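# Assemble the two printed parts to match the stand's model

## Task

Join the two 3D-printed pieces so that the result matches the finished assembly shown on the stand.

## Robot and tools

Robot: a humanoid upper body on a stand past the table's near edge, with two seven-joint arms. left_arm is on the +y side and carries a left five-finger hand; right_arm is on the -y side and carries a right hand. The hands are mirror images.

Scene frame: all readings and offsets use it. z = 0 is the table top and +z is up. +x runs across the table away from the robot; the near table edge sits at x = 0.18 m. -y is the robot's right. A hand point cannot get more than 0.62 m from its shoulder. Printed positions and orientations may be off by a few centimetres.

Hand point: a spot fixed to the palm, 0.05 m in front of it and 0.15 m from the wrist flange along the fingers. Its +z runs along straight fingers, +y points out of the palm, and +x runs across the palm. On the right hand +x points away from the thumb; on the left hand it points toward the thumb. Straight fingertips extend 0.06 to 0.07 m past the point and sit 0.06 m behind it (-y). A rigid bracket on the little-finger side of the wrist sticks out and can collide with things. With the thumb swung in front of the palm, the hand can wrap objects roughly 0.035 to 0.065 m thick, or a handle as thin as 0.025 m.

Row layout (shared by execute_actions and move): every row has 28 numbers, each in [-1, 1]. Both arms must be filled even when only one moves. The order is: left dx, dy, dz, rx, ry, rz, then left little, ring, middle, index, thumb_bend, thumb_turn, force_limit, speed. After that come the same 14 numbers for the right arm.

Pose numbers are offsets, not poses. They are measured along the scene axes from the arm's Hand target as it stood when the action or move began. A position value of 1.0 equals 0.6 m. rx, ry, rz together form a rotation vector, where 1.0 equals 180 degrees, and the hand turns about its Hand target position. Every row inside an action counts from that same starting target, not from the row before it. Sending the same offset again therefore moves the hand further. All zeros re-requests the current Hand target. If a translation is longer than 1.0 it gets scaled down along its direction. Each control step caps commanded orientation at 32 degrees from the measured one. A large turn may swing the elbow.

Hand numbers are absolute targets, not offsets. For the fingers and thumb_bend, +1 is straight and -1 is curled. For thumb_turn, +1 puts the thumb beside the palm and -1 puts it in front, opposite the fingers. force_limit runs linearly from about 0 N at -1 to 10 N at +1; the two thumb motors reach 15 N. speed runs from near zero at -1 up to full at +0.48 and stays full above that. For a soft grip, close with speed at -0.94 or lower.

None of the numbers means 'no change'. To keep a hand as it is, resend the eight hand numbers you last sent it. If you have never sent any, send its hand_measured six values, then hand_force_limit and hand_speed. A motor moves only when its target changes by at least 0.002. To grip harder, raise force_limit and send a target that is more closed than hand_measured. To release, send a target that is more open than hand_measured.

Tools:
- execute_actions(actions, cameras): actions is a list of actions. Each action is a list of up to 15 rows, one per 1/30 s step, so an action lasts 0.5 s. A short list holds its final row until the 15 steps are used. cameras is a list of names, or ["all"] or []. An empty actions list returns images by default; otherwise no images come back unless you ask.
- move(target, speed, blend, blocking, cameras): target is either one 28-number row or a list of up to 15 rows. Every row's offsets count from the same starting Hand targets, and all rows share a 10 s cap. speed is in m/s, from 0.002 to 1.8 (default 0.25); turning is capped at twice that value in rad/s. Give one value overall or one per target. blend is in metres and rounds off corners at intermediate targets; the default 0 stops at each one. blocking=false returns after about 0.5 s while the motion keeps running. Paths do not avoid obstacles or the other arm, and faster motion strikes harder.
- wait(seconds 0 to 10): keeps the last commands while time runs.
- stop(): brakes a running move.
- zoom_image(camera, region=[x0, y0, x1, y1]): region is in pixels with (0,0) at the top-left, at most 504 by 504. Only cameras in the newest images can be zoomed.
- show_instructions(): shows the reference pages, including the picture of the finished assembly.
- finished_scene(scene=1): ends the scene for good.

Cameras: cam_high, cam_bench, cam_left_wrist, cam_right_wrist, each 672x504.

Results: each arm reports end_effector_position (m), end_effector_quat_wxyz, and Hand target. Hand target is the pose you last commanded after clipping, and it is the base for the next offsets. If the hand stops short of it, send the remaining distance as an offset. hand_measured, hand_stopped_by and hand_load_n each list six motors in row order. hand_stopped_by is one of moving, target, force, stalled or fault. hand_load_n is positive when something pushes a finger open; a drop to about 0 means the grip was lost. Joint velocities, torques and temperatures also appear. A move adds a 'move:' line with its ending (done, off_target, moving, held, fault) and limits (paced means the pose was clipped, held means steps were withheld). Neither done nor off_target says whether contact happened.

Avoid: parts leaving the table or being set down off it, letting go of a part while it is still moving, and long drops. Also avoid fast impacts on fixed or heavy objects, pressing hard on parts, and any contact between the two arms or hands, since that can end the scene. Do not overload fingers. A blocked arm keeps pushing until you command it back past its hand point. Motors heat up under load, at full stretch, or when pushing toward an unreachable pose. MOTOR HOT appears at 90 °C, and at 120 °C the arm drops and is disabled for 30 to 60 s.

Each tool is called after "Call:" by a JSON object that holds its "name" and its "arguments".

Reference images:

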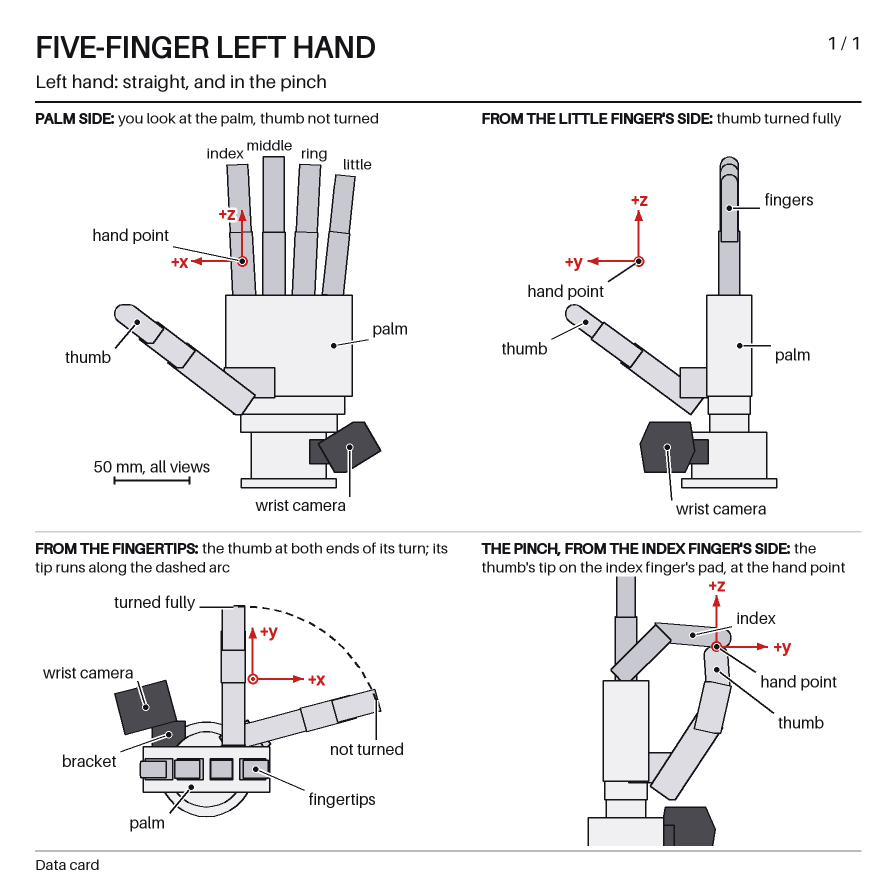

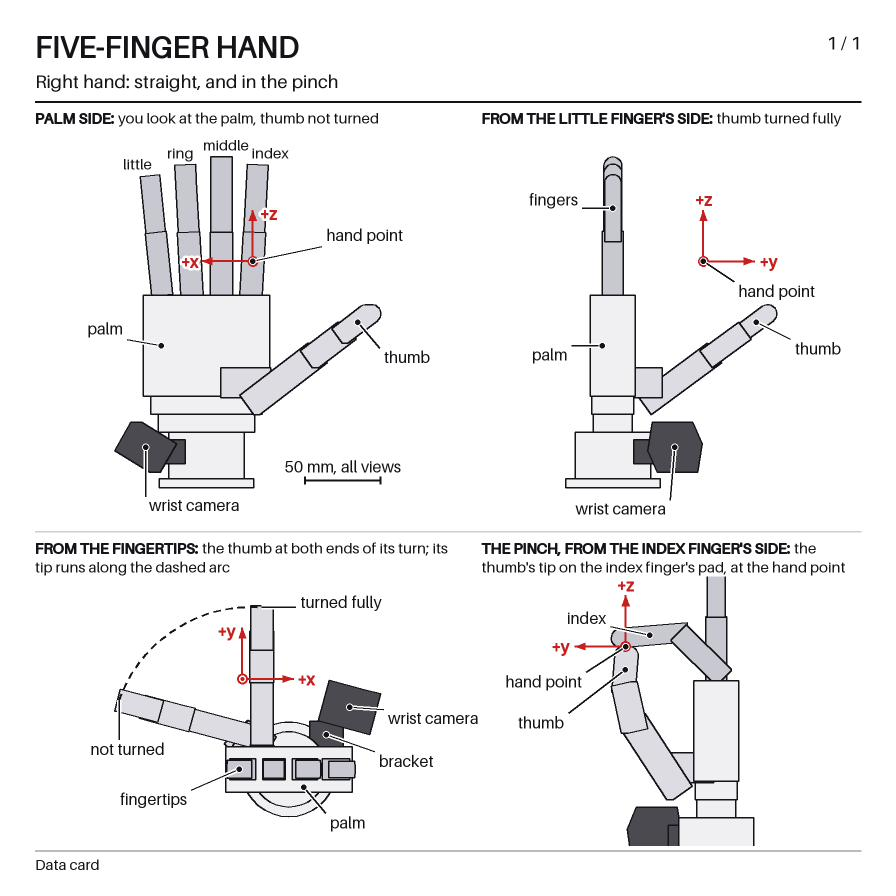

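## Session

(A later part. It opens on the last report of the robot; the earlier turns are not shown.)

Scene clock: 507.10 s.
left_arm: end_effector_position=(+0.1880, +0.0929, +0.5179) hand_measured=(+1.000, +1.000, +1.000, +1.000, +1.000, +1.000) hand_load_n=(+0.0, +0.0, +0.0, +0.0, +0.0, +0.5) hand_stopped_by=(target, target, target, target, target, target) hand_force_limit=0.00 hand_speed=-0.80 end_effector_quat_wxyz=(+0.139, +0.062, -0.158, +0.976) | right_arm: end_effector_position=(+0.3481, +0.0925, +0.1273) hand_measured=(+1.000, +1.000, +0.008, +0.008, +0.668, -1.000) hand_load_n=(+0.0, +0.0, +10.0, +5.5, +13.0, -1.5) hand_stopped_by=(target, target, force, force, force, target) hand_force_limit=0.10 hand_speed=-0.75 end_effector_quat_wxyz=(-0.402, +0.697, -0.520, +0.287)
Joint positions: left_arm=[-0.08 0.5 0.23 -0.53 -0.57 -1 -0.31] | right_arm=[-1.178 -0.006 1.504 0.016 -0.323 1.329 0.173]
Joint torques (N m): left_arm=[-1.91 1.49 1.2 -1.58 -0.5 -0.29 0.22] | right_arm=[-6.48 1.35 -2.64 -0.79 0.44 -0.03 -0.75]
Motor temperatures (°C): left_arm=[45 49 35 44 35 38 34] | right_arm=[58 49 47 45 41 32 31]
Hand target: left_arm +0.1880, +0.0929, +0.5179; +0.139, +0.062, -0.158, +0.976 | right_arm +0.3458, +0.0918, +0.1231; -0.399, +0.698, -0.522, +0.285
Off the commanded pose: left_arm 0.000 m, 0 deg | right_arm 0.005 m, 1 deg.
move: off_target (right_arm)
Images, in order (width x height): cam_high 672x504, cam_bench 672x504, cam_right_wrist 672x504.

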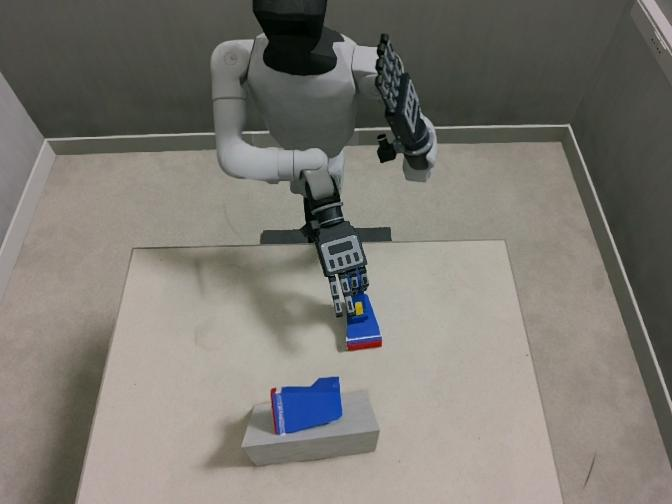

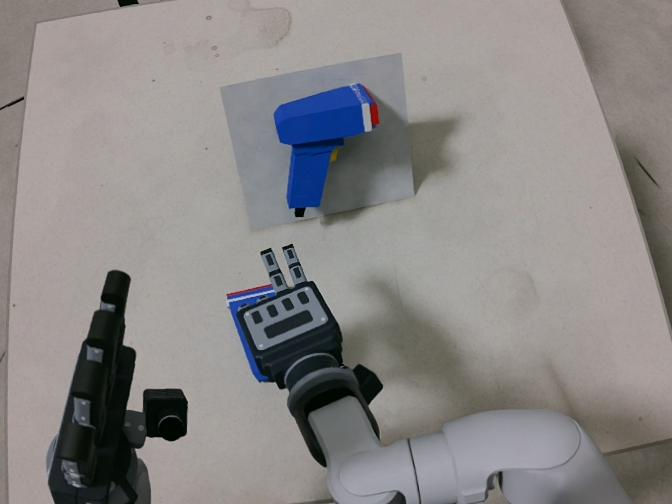

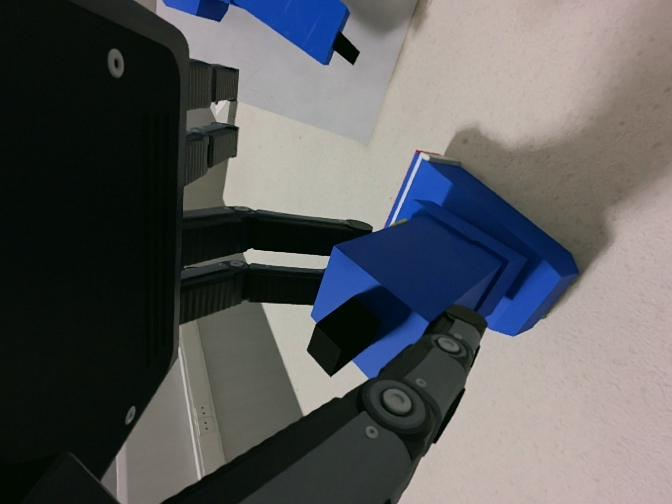

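Call:
{"name": "move", "arguments": {"target": [[0,0,0,0,0,0,1,1,1,1,1,1,0,-0.8,-0.005,0.0033,-0.005,0,0,0,1,1,-0.45,-0.45,0.0,-1,0.1,-0.75],[0,0,0,0,0,0,1,1,1,1,1,1,0,-0.8,-0.005,0.0033,-0.027,0,0,0,1,1,-0.45,-0.45,0.0,-1,0.1,-0.75]], "speed": 0.04, "cameras": ["cam_high","cam_bench","cam_right_wrist"]}}

Call:
{"name": "zoom_image", "arguments": {"camera": "cam_high", "region": [335, 280, 395, 360]}}

Call:
{"name": "zoom_image", "arguments": {"camera": "cam_right_wrist", "region": [300, 130, 600, 380]}}

Scene clock: 522.27 s.
left_arm: end_effector_position=(+0.1880, +0.0929, +0.5179) hand_measured=(+1.000, +1.000, +1.000, +1.000, +1.000, +1.000) hand_load_n=(+0.0, +0.5, +0.0, +0.5, +0.0, +0.0) hand_stopped_by=(target, target, target, target, target, target) hand_force_limit=0.00 hand_speed=-0.80 end_effector_quat_wxyz=(+0.139, +0.062, -0.158, +0.976) | right_arm: end_effector_position=(+0.3480, +0.0982, +0.1177) hand_measured=(+1.000, +1.000, +0.008, +0.008, +0.668, -1.000) hand_load_n=(+0.0, +0.0, +10.5, +4.5, +11.5, -2.0) hand_stopped_by=(target, target, force, force, force, target) hand_force_limit=0.10 hand_speed=-0.75 end_effector_quat_wxyz=(-0.415, +0.693, -0.513, +0.289)
Joint positions: left_arm=[-0.08 0.5 0.23 -0.53 -0.57 -1 -0.31] | right_arm=[-1.132 0.015 1.514 0.079 -0.311 1.274 0.087]
Joint torques (N m): left_arm=[-1.92 1.48 1.19 -1.59 -0.51 -0.29 0.23] | right_arm=[-6.06 1.36 -2.17 -0.42 0.87 -0.07 -0.51]
Motor temperatures (°C): left_arm=[45 49 35 44 35 38 34] | right_arm=[55 49 46 45 41 32 31]
Hand target: left_arm +0.1880, +0.0929, +0.5179; +0.139, +0.062, -0.158, +0.976 | right_arm +0.3428, +0.0938, +0.1069; -0.399, +0.698, -0.522, +0.285
Off the commanded pose: left_arm 0.000 m, 0 deg | right_arm 0.013 m, 2 deg.
joint read past its limit (right arm) — joint 2 (shoulder roll), upper limit.
joint sent to its limit (right arm) — joint 2 (shoulder roll), upper limit. The joint targets still meet the commanded pose.
move: off_target (right_arm)
Images, in order (width x height): cam_high 672x504, cam_bench 672x504, cam_right_wrist 672x504.

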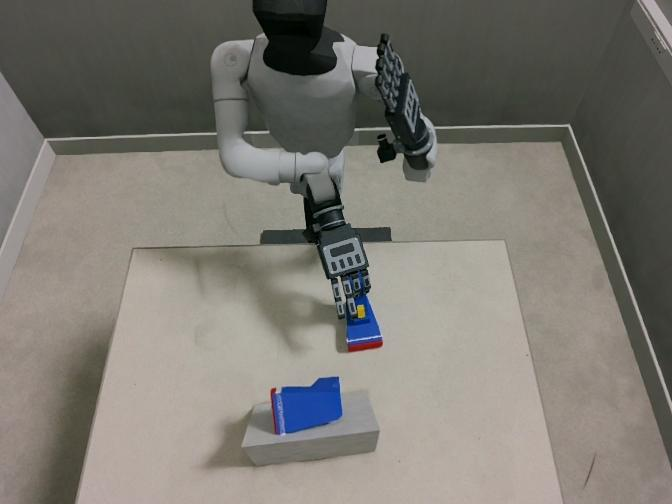

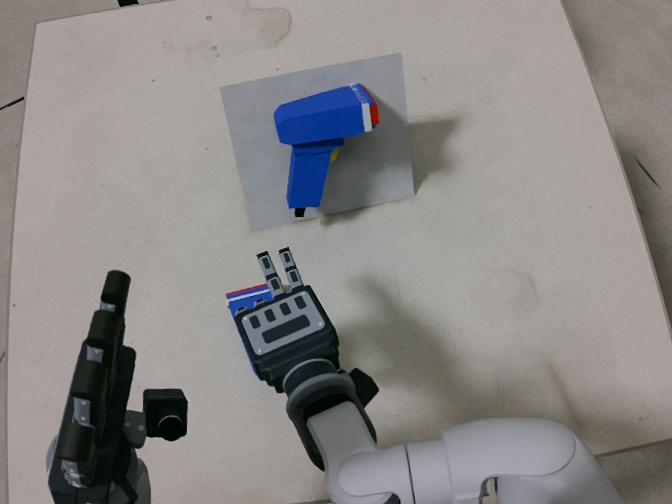

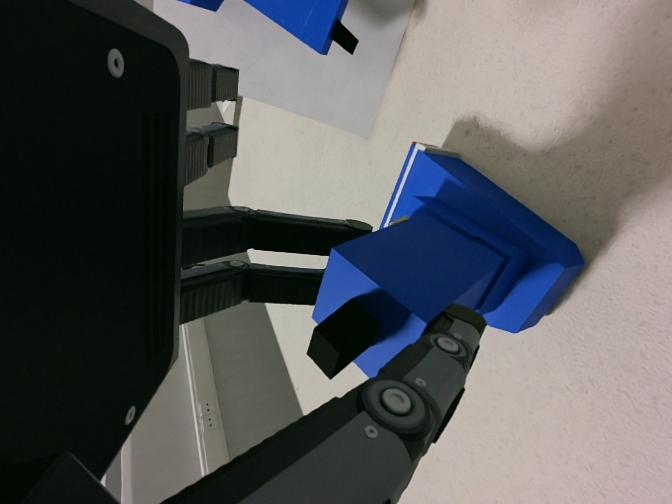

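Scaled by 6.300 from the camera's 672x504 image, which has a finer 960x720 frame.

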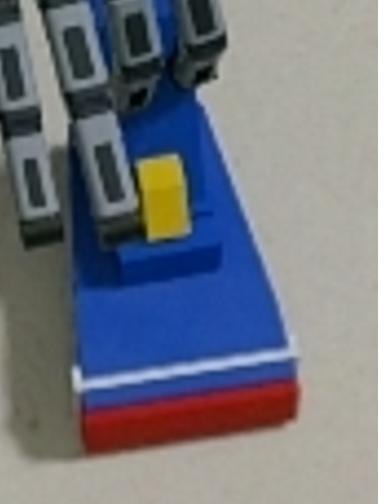

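Scaled by 1.680 from the camera's 672x504 image, which has a finer 960x720 frame.

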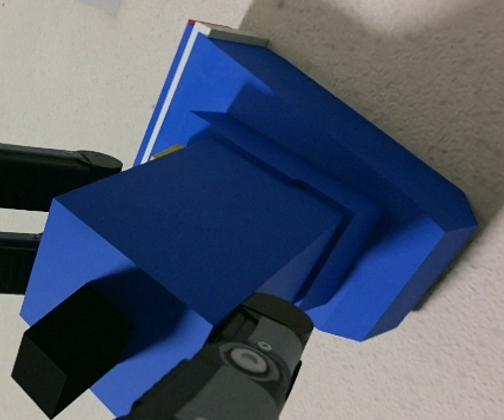

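Call:
{"name": "move", "arguments": {"target": [0,0,0,0,0,0,1,1,1,1,1,1,0,-0.8,0.005,0.006,-0.03,0,0,0,1,1,-0.45,-0.45,0.0,-1,0.1,-0.75], "speed": 0.04, "cameras": ["cam_high","cam_bench","cam_right_wrist"]}}

Call:
{"name": "zoom_image", "arguments": {"camera": "cam_high", "region": [335, 280, 395, 360]}}

Call:
{"name": "zoom_image", "arguments": {"camera": "cam_right_wrist", "region": [300, 130, 600, 380]}}

Scene clock: 534.40 s.
left_arm: end_effector_position=(+0.1880, +0.0929, +0.5179) hand_measured=(+1.000, +1.000, +1.000, +1.000, +1.000, +1.000) hand_load_n=(+0.0, +0.0, +0.0, +0.0, +0.0, -0.5) hand_stopped_by=(target, target, target, target, target, target) hand_force_limit=0.00 hand_speed=-0.80 end_effector_quat_wxyz=(+0.139, +0.062, -0.158, +0.976) | right_arm: end_effector_position=(+0.3596, +0.1052, +0.1137) hand_measured=(+1.000, +1.000, +0.008, +0.006, +0.668, -1.000) hand_load_n=(-0.5, +0.0, +4.5, +0.5, +6.5, +0.0) hand_stopped_by=(target, target, force, force, force, target) hand_force_limit=0.10 hand_speed=-0.75 end_effector_quat_wxyz=(-0.444, +0.684, -0.501, +0.291)
Joint positions: left_arm=[-0.08 0.5 0.23 -0.53 -0.57 -1 -0.31] | right_arm=[-1.129 0.016 1.517 0.175 -0.221 1.151 -0.066]
Joint torques (N m): left_arm=[-1.92 1.49 1.2 -1.58 -0.51 -0.29 0.22] | right_arm=[-5.19 1.1 -0.87 0.31 1.72 -0.17 0.23]
Hand target: left_arm +0.1880, +0.0929, +0.5179; +0.139, +0.062, -0.158, +0.976 | right_arm +0.3458, +0.0974, +0.0889; -0.399, +0.698, -0.522, +0.285
Off the commanded pose: left_arm 0.000 m, 0 deg | right_arm 0.029 m, 6 deg.
joint read past its limit (right arm) — joint 2 (shoulder roll), upper limit.
joint sent to its limit (right arm) — joint 2 (shoulder roll), upper limit. The joint targets still meet the commanded pose.
move: off_target (right_arm)
Images, in order (width x height): cam_high 672x504, cam_bench 672x504, cam_right_wrist 672x504.

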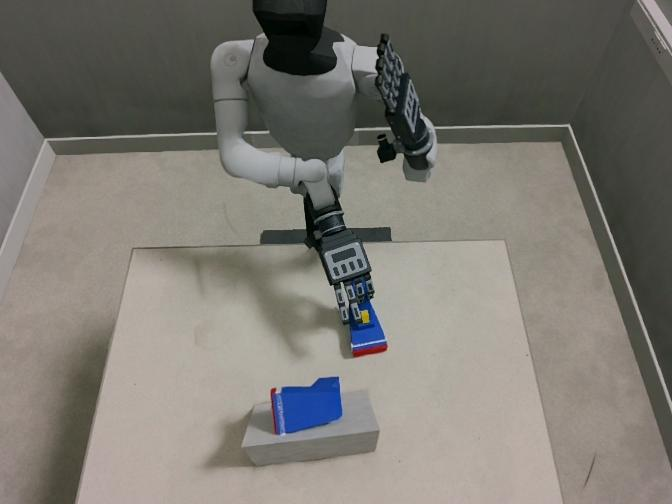

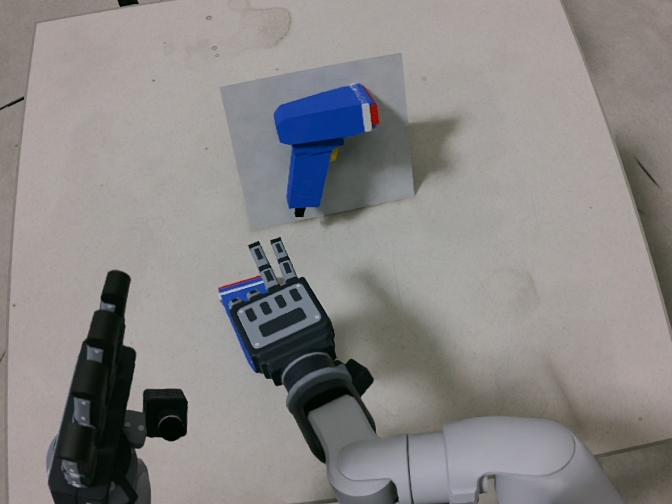

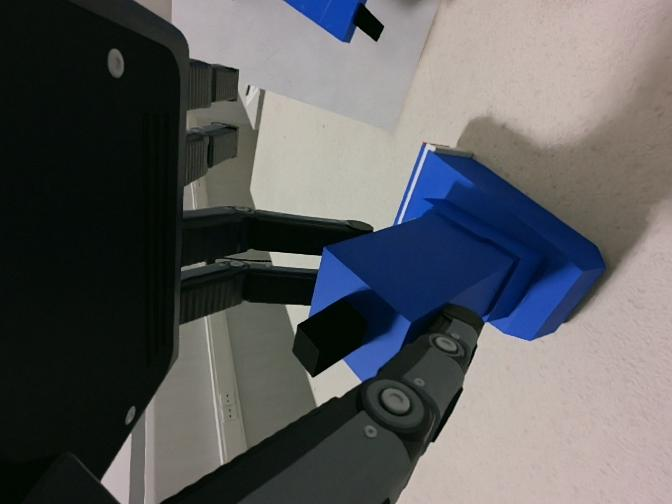

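Scaled by 6.300 from the camera's 672x504 image, which has a finer 960x720 frame.

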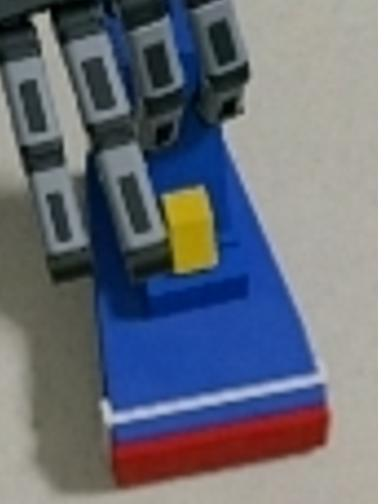

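Scaled by 1.680 from the camera's 672x504 image, which has a finer 960x720 frame.

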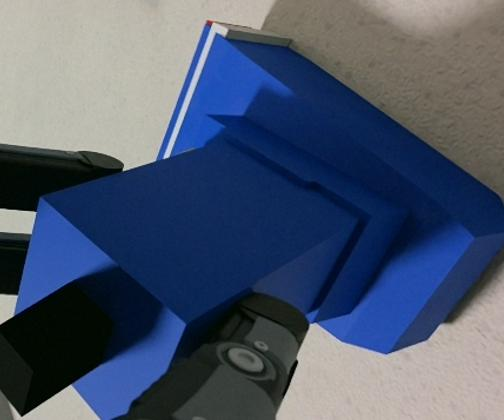

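Call:
{"name": "move", "arguments": {"target": [0,0,0,0,0,0,1,1,1,1,1,1,0,-0.8,0.021,0.012,0.035,0,0,0,1,1,-0.45,-0.45,0.0,-1,0.1,-0.75], "speed": 0.06, "cameras": ["cam_high","cam_bench","cam_right_wrist"]}}

Call:
{"name": "zoom_image", "arguments": {"camera": "cam_high", "region": [335, 280, 395, 360]}}

Call:
{"name": "zoom_image", "arguments": {"camera": "cam_right_wrist", "region": [400, 130, 620, 350]}}

Scene clock: 549.60 s.
left_arm: end_effector_position=(+0.1880, +0.0929, +0.5179) hand_measured=(+1.000, +1.000, +1.000, +1.000, +1.000, +1.000) hand_load_n=(+0.0, +0.0, +0.0, +0.0, +0.0, +0.0) hand_stopped_by=(target, target, target, target, target, target) hand_force_limit=0.00 hand_speed=-0.80 end_effector_quat_wxyz=(+0.139, +0.062, -0.158, +0.976) | right_arm: end_effector_position=(+0.3626, +0.1072, +0.1172) hand_measured=(+1.000, +1.000, +0.008, +0.006, +0.668, -1.000) hand_load_n=(+0.0, +0.0, +5.5, +0.0, +7.5, +1.0) hand_stopped_by=(target, target, force, force, force, target) hand_force_limit=0.10 hand_speed=-0.75 end_effector_quat_wxyz=(-0.427, +0.694, -0.511, +0.273)
Joint positions: left_arm=[-0.08 0.5 0.23 -0.53 -0.57 -1 -0.31] | right_arm=[-1.232 0.016 1.519 0.192 -0.06 1.136 -0.068]
Joint torques (N m): left_arm=[-1.91 1.49 1.19 -1.58 -0.5 -0.29 0.22] | right_arm=[-8.43 0.74 -1.9 -0.7 0.95 -0.18 -0.24]
Hand target: left_arm +0.1880, +0.0929, +0.5179; +0.139, +0.062, -0.158, +0.976 | right_arm +0.3584, +0.1046, +0.1099; -0.399, +0.698, -0.522, +0.285
Off the commanded pose: left_arm 0.000 m, 0 deg | right_arm 0.009 m, 4 deg.
joint read past its limit (right arm) — joint 2 (shoulder roll), upper limit.
joint sent to its limit (right arm) — joint 2 (shoulder roll), upper limit. The joint targets are off in orientation, not in position.
move: off_target (right_arm)
Images, in order (width x height): cam_high 672x504, cam_bench 672x504, cam_right_wrist 672x504.

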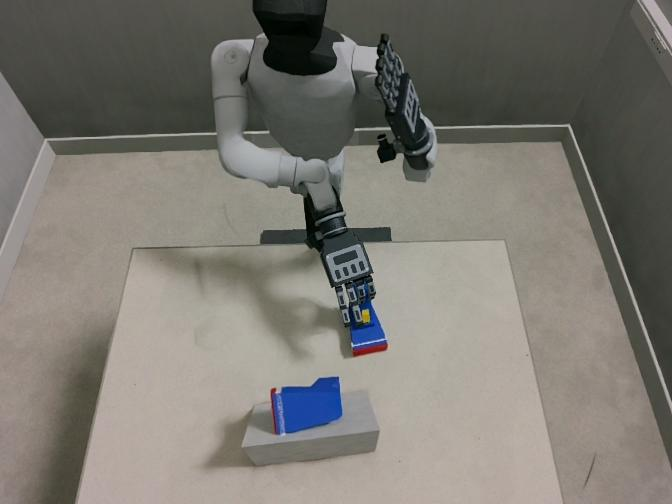

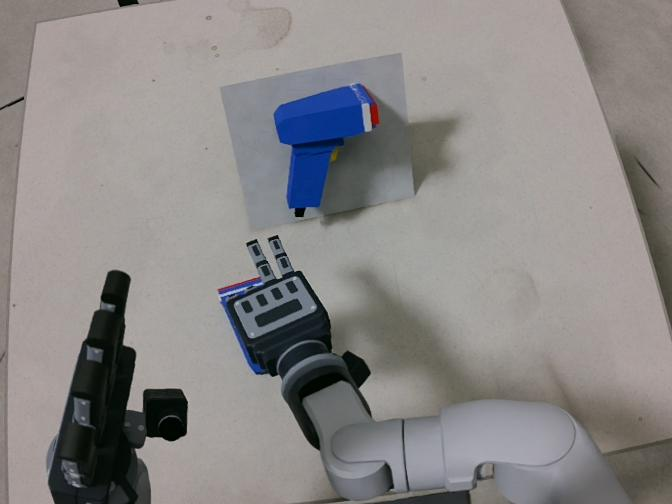

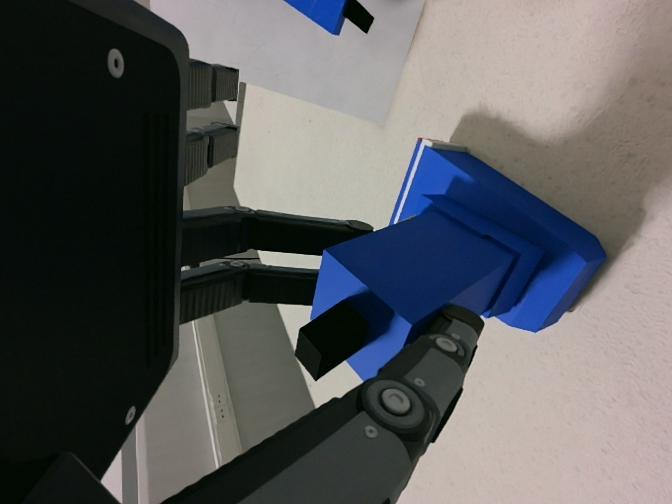

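Scaled by 6.300 from the camera's 672x504 image, which has a finer 960x720 frame.

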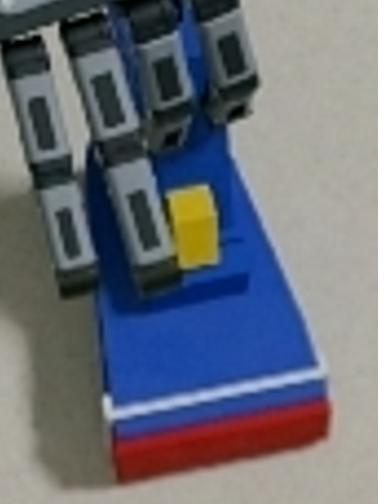

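Scaled by 2.291 from the camera's 672x504 image, which has a finer 960x720 frame.

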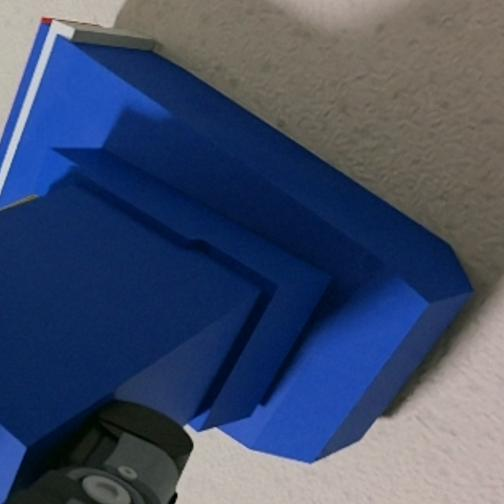

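Call:
{"name": "move", "arguments": {"target": [0,0,0,0,0,0,1,1,1,1,1,1,0,-0.8,0.007,0.004,0.012,0,0,0,1,1,0.1,0.1,0.76,-1,0.1,-0.85], "speed": 0.05}}

Call:
{"name": "move", "arguments": {"target": [0,0,0,0,0,0,1,1,1,1,1,1,0,-0.8,0,0,0,0,0,0,1,1,0.4,0.4,1,-1,0.1,-0.6], "cameras": ["cam_high","cam_bench","cam_right_wrist"]}}

Call:
{"name": "zoom_image", "arguments": {"camera": "cam_high", "region": [335, 280, 395, 360]}}

Call:
{"name": "zoom_image", "arguments": {"camera": "cam_right_wrist", "region": [380, 130, 630, 380]}}

Scene clock: 559.90 s.
left_arm: end_effector_position=(+0.1880, +0.0929, +0.5179) hand_measured=(+1.000, +1.000, +1.000, +1.000, +1.000, +1.000) hand_load_n=(+0.0, +0.0, +0.0, +0.0, +0.0, +0.0) hand_stopped_by=(target, target, target, target, target, target) hand_force_limit=0.00 hand_speed=-0.80 end_effector_quat_wxyz=(+0.139, +0.062, -0.158, +0.976) | right_arm: end_effector_position=(+0.3577, +0.1085, +0.1150) hand_measured=(+1.000, +1.000, +0.100, +0.100, +0.760, -1.000) hand_load_n=(+0.0, +0.0, +0.0, +0.0, +0.0, +0.0) hand_stopped_by=(target, target, target, target, target, target) hand_force_limit=0.10 hand_speed=-0.85 end_effector_quat_wxyz=(-0.416, +0.701, -0.519, +0.258)
Joint positions: left_arm=[-0.08 0.5 0.23 -0.53 -0.57 -1 -0.31] | right_arm=[-1.276 0.016 1.531 0.192 0.044 1.131 -0.087]
Joint torques (N m): left_arm=[-1.91 1.49 1.19 -1.58 -0.5 -0.29 0.22] | right_arm=[-10.29 0.61 -2.61 -0.28 0.57 -0.17 -0.65]
Motor temperatures (°C): left_arm=[45 49 35 44 35 38 34] | right_arm=[56 48 46 44 41 32 31]
Hand target: left_arm +0.1880, +0.0929, +0.5179; +0.139, +0.062, -0.158, +0.976 | right_arm +0.3626, +0.1070, +0.1171; -0.399, +0.698, -0.522, +0.285
Off the commanded pose: left_arm 0.000 m, 0 deg | right_arm 0.006 m, 4 deg.
joint read past its limit (right arm) — joint 2 (shoulder roll), upper limit.
joint sent to its limit (right arm) — joint 2 (shoulder roll), upper limit. The joint targets are off in orientation, not in position.
move: off_target (right_arm)

Scene clock: 560.83 s.
left_arm: end_effector_position=(+0.1880, +0.0929, +0.5179) hand_measured=(+1.000, +1.000, +1.000, +1.000, +1.000, +1.000) hand_load_n=(+0.0, +0.0, +0.0, +0.0, +0.0, +0.0) hand_stopped_by=(target, target, target, target, target, target) hand_force_limit=0.00 hand_speed=-0.80 end_effector_quat_wxyz=(+0.139, +0.062, -0.158, +0.976) | right_arm: end_effector_position=(+0.3574, +0.1088, +0.1151) hand_measured=(+1.000, +1.000, +0.400, +0.400, +1.000, -1.000) hand_load_n=(-0.5, -0.5, +0.0, +0.0, +0.0, +0.0) hand_stopped_by=(target, target, target, target, target, target) hand_force_limit=0.10 hand_speed=-0.60 end_effector_quat_wxyz=(-0.416, +0.701, -0.519, +0.258)
Joint positions: left_arm=[-0.08 0.5 0.23 -0.53 -0.57 -1 -0.31] | right_arm=[-1.294 0.016 1.543 0.192 0.092 1.13 -0.119]
Joint torques (N m): left_arm=[-1.91 1.49 1.2 -1.58 -0.51 -0.29 0.22] | right_arm=[-10.26 0.61 -2.63 -0.23 0.59 -0.16 -0.7]
Motor temperatures (°C): left_arm=[45 49 35 44 35 38 34] | right_arm=[56 48 46 44 41 32 31]
Hand target: left_arm +0.1880, +0.0929, +0.5179; +0.139, +0.062, -0.158, +0.976 | right_arm +0.3626, +0.1070, +0.1171; -0.399, +0.698, -0.522, +0.285
Off the commanded pose: left_arm 0.000 m, 0 deg | right_arm 0.006 m, 4 deg.
joint read past its limit (right arm) — joint 2 (shoulder roll), upper limit.
joint sent to its limit (right arm) — joint 2 (shoulder roll), upper limit. The joint targets are off in orientation, not in position.
move: off_target (right_arm)
Images, in order (width x height): cam_high 672x504, cam_bench 672x504, cam_right_wrist 672x504.

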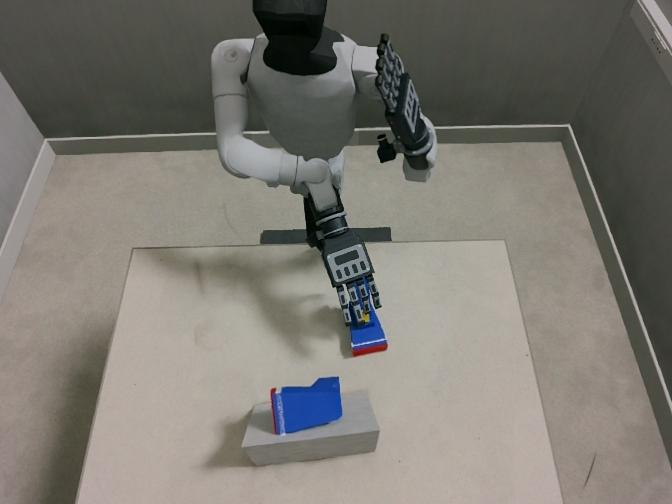

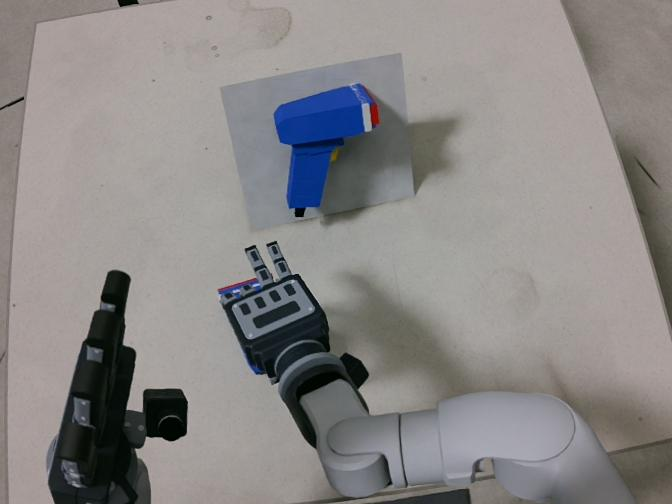

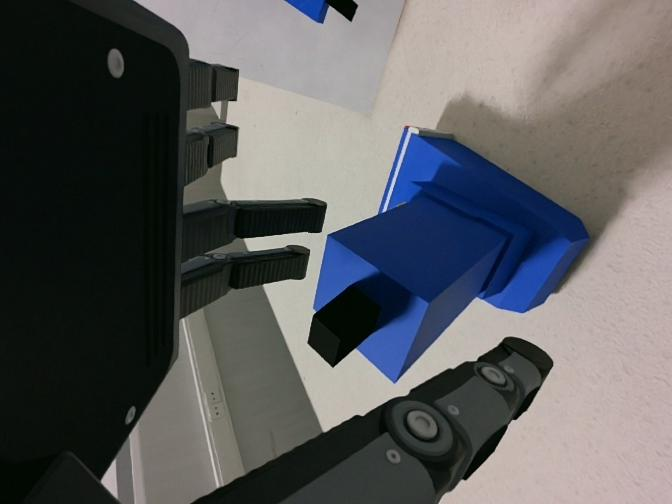

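Scaled by 6.300 from the camera's 672x504 image, which has a finer 960x720 frame.

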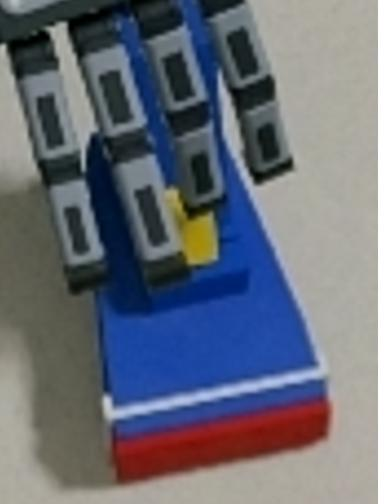

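Scaled by 2.016 from the camera's 672x504 image, which has a finer 960x720 frame.

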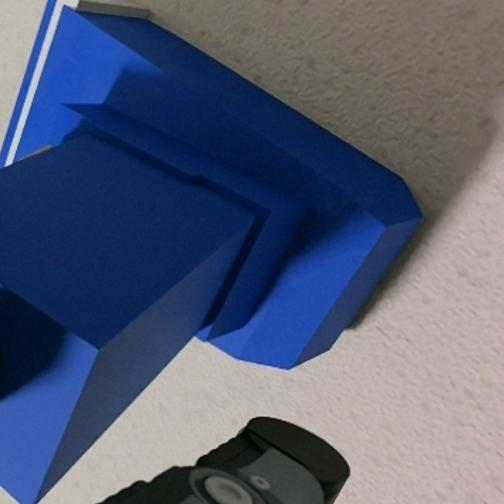

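Call:
{"name": "move", "arguments": {"target": [0,0,0,0,0,0,1,1,1,1,1,1,0,-0.8,-0.005,0,0.22,0,0,0,1,1,0.4,0.4,1,-1,0.1,-0.6], "speed": 0.2, "cameras": ["cam_high","cam_bench","cam_right_wrist"]}}

Call:
{"name": "zoom_image", "arguments": {"camera": "cam_high", "region": [325, 270, 405, 360]}}

Call:
{"name": "zoom_image", "arguments": {"camera": "cam_right_wrist", "region": [380, 130, 630, 380]}}

Scene clock: 567.53 s.
left_arm: end_effector_position=(+0.1880, +0.0929, +0.5179) hand_measured=(+1.000, +1.000, +1.000, +1.000, +1.000, +1.000) hand_load_n=(+0.0, +0.0, +0.0, +0.0, +0.0, +0.0) hand_stopped_by=(target, target, target, target, target, target) hand_force_limit=0.00 hand_speed=-0.80 end_effector_quat_wxyz=(+0.139, +0.062, -0.158, +0.976) | right_arm: end_effector_position=(+0.3592, +0.1075, +0.2468) hand_measured=(+1.000, +1.000, +0.400, +0.400, +1.000, -1.000) hand_load_n=(+0.0, -0.5, +0.0, +0.0, +0.0, +0.0) hand_stopped_by=(target, target, target, target, target, target) hand_force_limit=0.10 hand_speed=-0.60 end_effector_quat_wxyz=(-0.398, +0.698, -0.524, +0.283)
Joint positions: left_arm=[-0.08 0.5 0.23 -0.53 -0.57 -1 -0.31] | right_arm=[-1.753 -0.041 1.317 -0.174 0.173 1.57 0.25]
Joint torques (N m): left_arm=[-1.91 1.5 1.19 -1.58 -0.5 -0.29 0.22] | right_arm=[-9.54 -1.56 -3.61 -0.81 0.21 0.12 -0.56]
Motor temperatures (°C): left_arm=[45 49 35 44 35 38 34] | right_arm=[60 48 46 44 41 32 31]
Hand target: left_arm +0.1880, +0.0929, +0.5179; +0.139, +0.062, -0.158, +0.976 | right_arm +0.3596, +0.1070, +0.2491; -0.399, +0.698, -0.522, +0.285
Off the commanded pose: left_arm 0.000 m, 0 deg | right_arm 0.002 m, 0 deg.
move: done
Images, in order (width x height): cam_high 672x504, cam_bench 672x504, cam_right_wrist 672x504.

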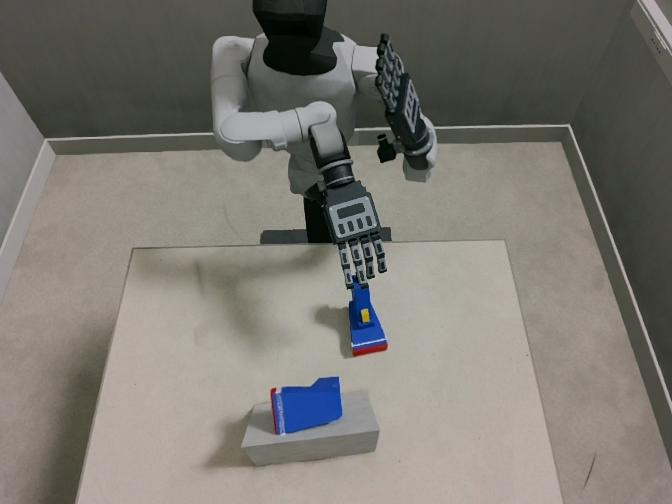

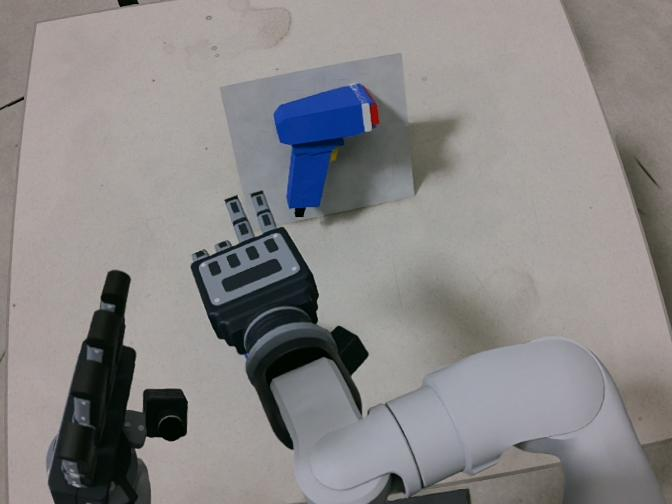

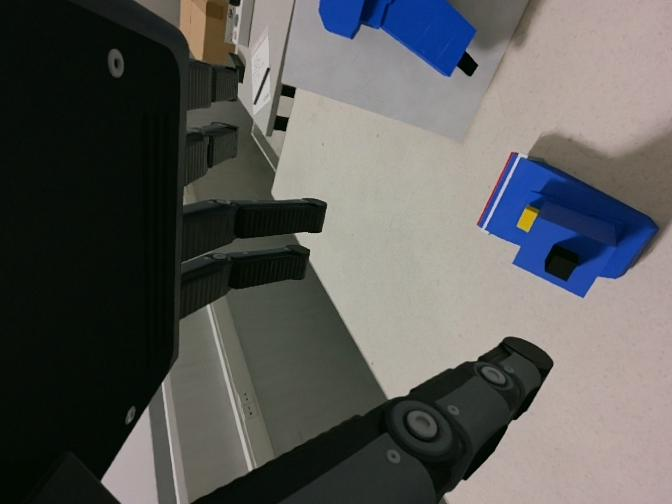

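Scaled by 5.600 from the camera's 672x504 image, which has a finer 960x720 frame.

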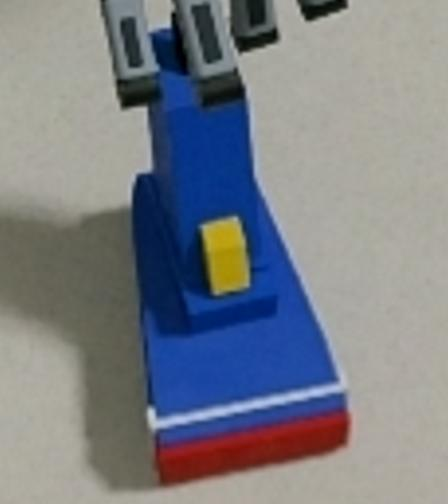

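Scaled by 2.016 from the camera's 672x504 image, which has a finer 960x720 frame.

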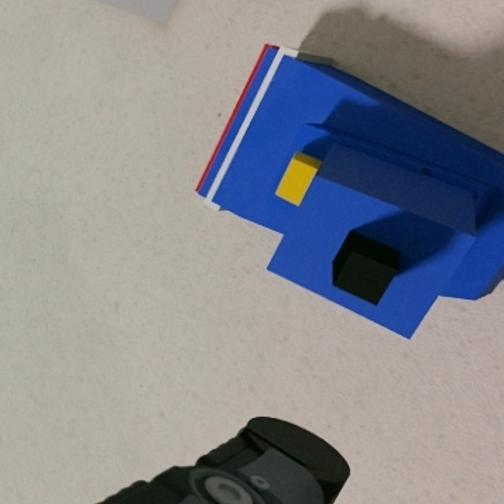

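Call:
{"name": "move", "arguments": {"target": [0,0,0,0,0,0,1,1,1,1,1,1,0,-0.8,-0.12,-0.35,0.1,0,0,0,1,1,0.4,0.4,1,-1,0.1,-0.6], "speed": 0.4, "cameras": ["cam_high","cam_bench","cam_right_wrist"]}}

Call:
{"name": "zoom_image", "arguments": {"camera": "cam_high", "region": [325, 270, 405, 360]}}

Call:
{"name": "zoom_image", "arguments": {"camera": "cam_bench", "region": [200, 260, 330, 390]}}

Call:
{"name": "zoom_image", "arguments": {"camera": "cam_high", "region": [260, 365, 350, 445]}}

Scene clock: 599.13 s.
left_arm: end_effector_position=(+0.1880, +0.0929, +0.5179) hand_measured=(+1.000, +1.000, +1.000, +1.000, +1.000, +1.000) hand_load_n=(+0.0, +0.0, +0.0, +0.0, +0.0, +0.0) hand_stopped_by=(target, target, target, target, target, target) hand_force_limit=0.00 hand_speed=-0.80 end_effector_quat_wxyz=(+0.139, +0.062, -0.158, +0.976) | right_arm: end_effector_position=(+0.2894, -0.1031, +0.3103) hand_measured=(+1.000, +1.000, +0.400, +0.400, +1.000, -1.000) hand_load_n=(+0.0, +0.0, +0.0, +0.0, +0.0, +0.0) hand_stopped_by=(target, target, target, target, target, target) hand_force_limit=0.10 hand_speed=-0.60 end_effector_quat_wxyz=(-0.372, +0.714, -0.534, +0.259)
Joint positions: left_arm=[-0.08 0.5 0.23 -0.53 -0.57 -1 -0.31] | right_arm=[-1.769 -1.583 1.126 -1.052 0.545 0.957 0.472]
Joint torques (N m): left_arm=[-1.91 1.49 1.19 -1.58 -0.5 -0.29 0.22] | right_arm=[-4.35 -0.65 -3.78 0.54 0.07 -0.11 -0.52]
Motor temperatures (°C): left_arm=[45 49 35 44 35 37 33] | right_arm=[63 49 48 44 41 32 31]
Hand target: left_arm +0.1880, +0.0929, +0.5179; +0.139, +0.062, -0.158, +0.976 | right_arm +0.2876, -0.1030, +0.3091; -0.399, +0.698, -0.522, +0.285
Off the commanded pose: left_arm 0.000 m, 0 deg | right_arm 0.002 m, 5 deg.
joint sent to its limit (right arm) — joint 2 (shoulder roll), lower limit; joint 4 (elbow), lower limit, where the elbow is as bent as it goes. The joint targets are off in orientation, not in position.
move: off_target (right_arm)
Images, in order (width x height): cam_high 672x504, cam_bench 672x504, cam_right_wrist 672x504.

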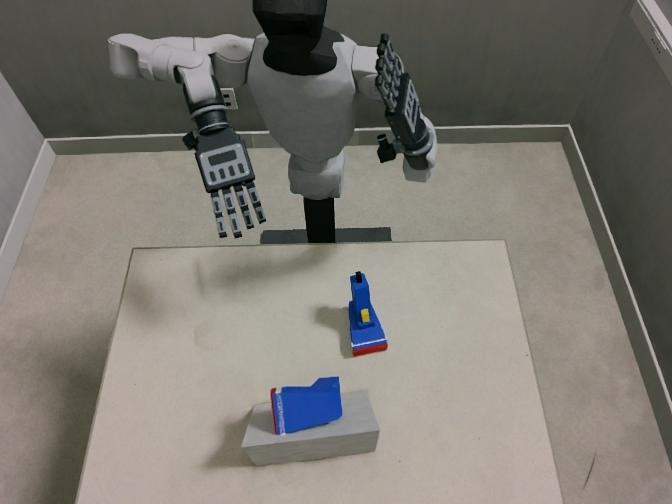

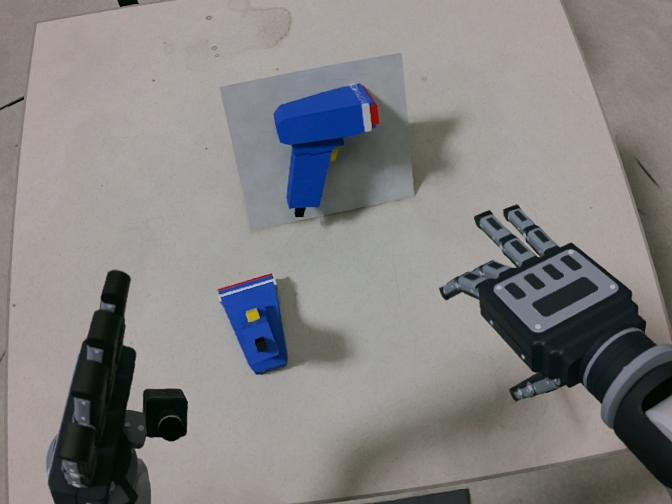

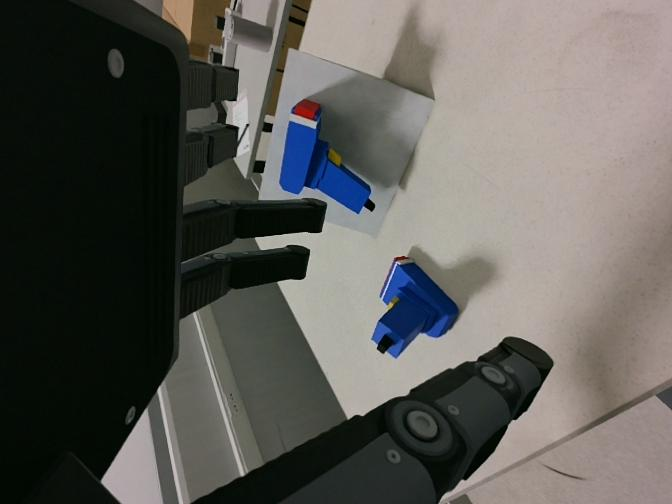

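Scaled by 5.600 from the camera's 672x504 image, which has a finer 960x720 frame.

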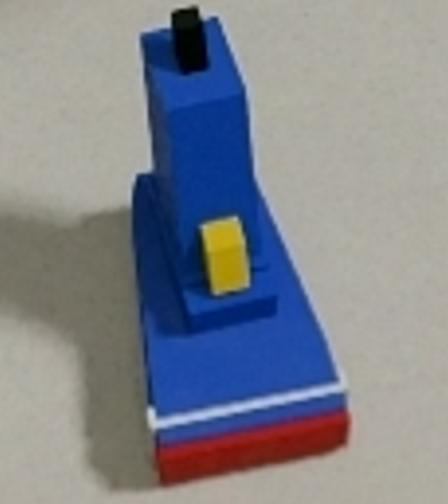

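Scaled by 3.877 from the camera's 672x504 image, which has a finer 960x720 frame.

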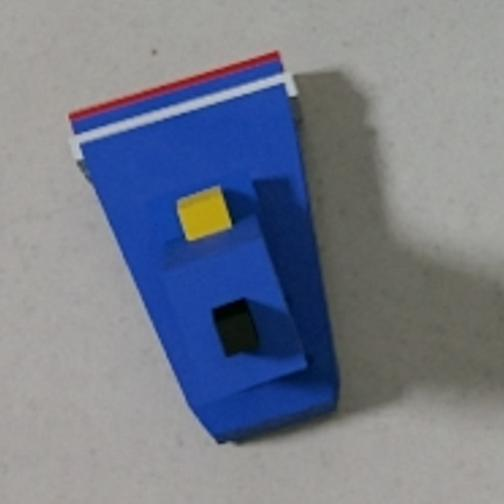

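Scaled by 5.600 from the camera's 672x504 image, which has a finer 960x720 frame.

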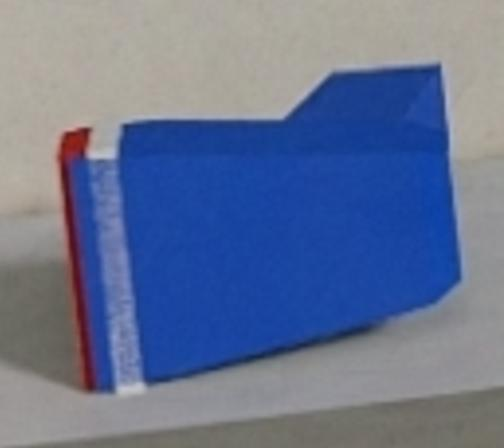

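Call:
{"name": "zoom_image", "arguments": {"camera": "cam_right_wrist", "region": [360, 240, 480, 370]}}

Call:
{"name": "zoom_image", "arguments": {"camera": "cam_right_wrist", "region": [270, 90, 390, 220]}}

Scaled by 3.877 from the camera's 672x504 image, which has a finer 960x720 frame.

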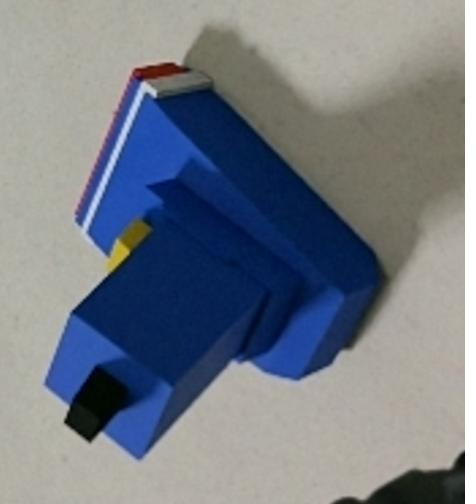

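Scaled by 3.877 from the camera's 672x504 image, which has a finer 960x720 frame.

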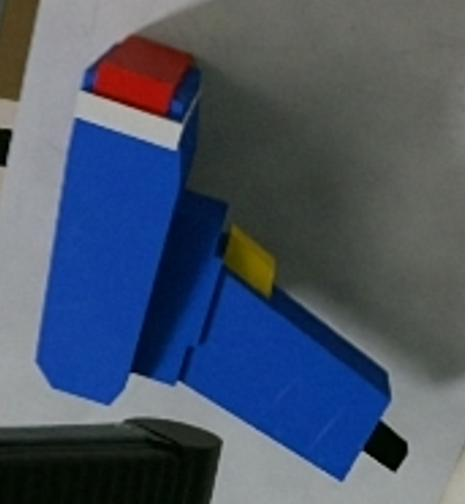

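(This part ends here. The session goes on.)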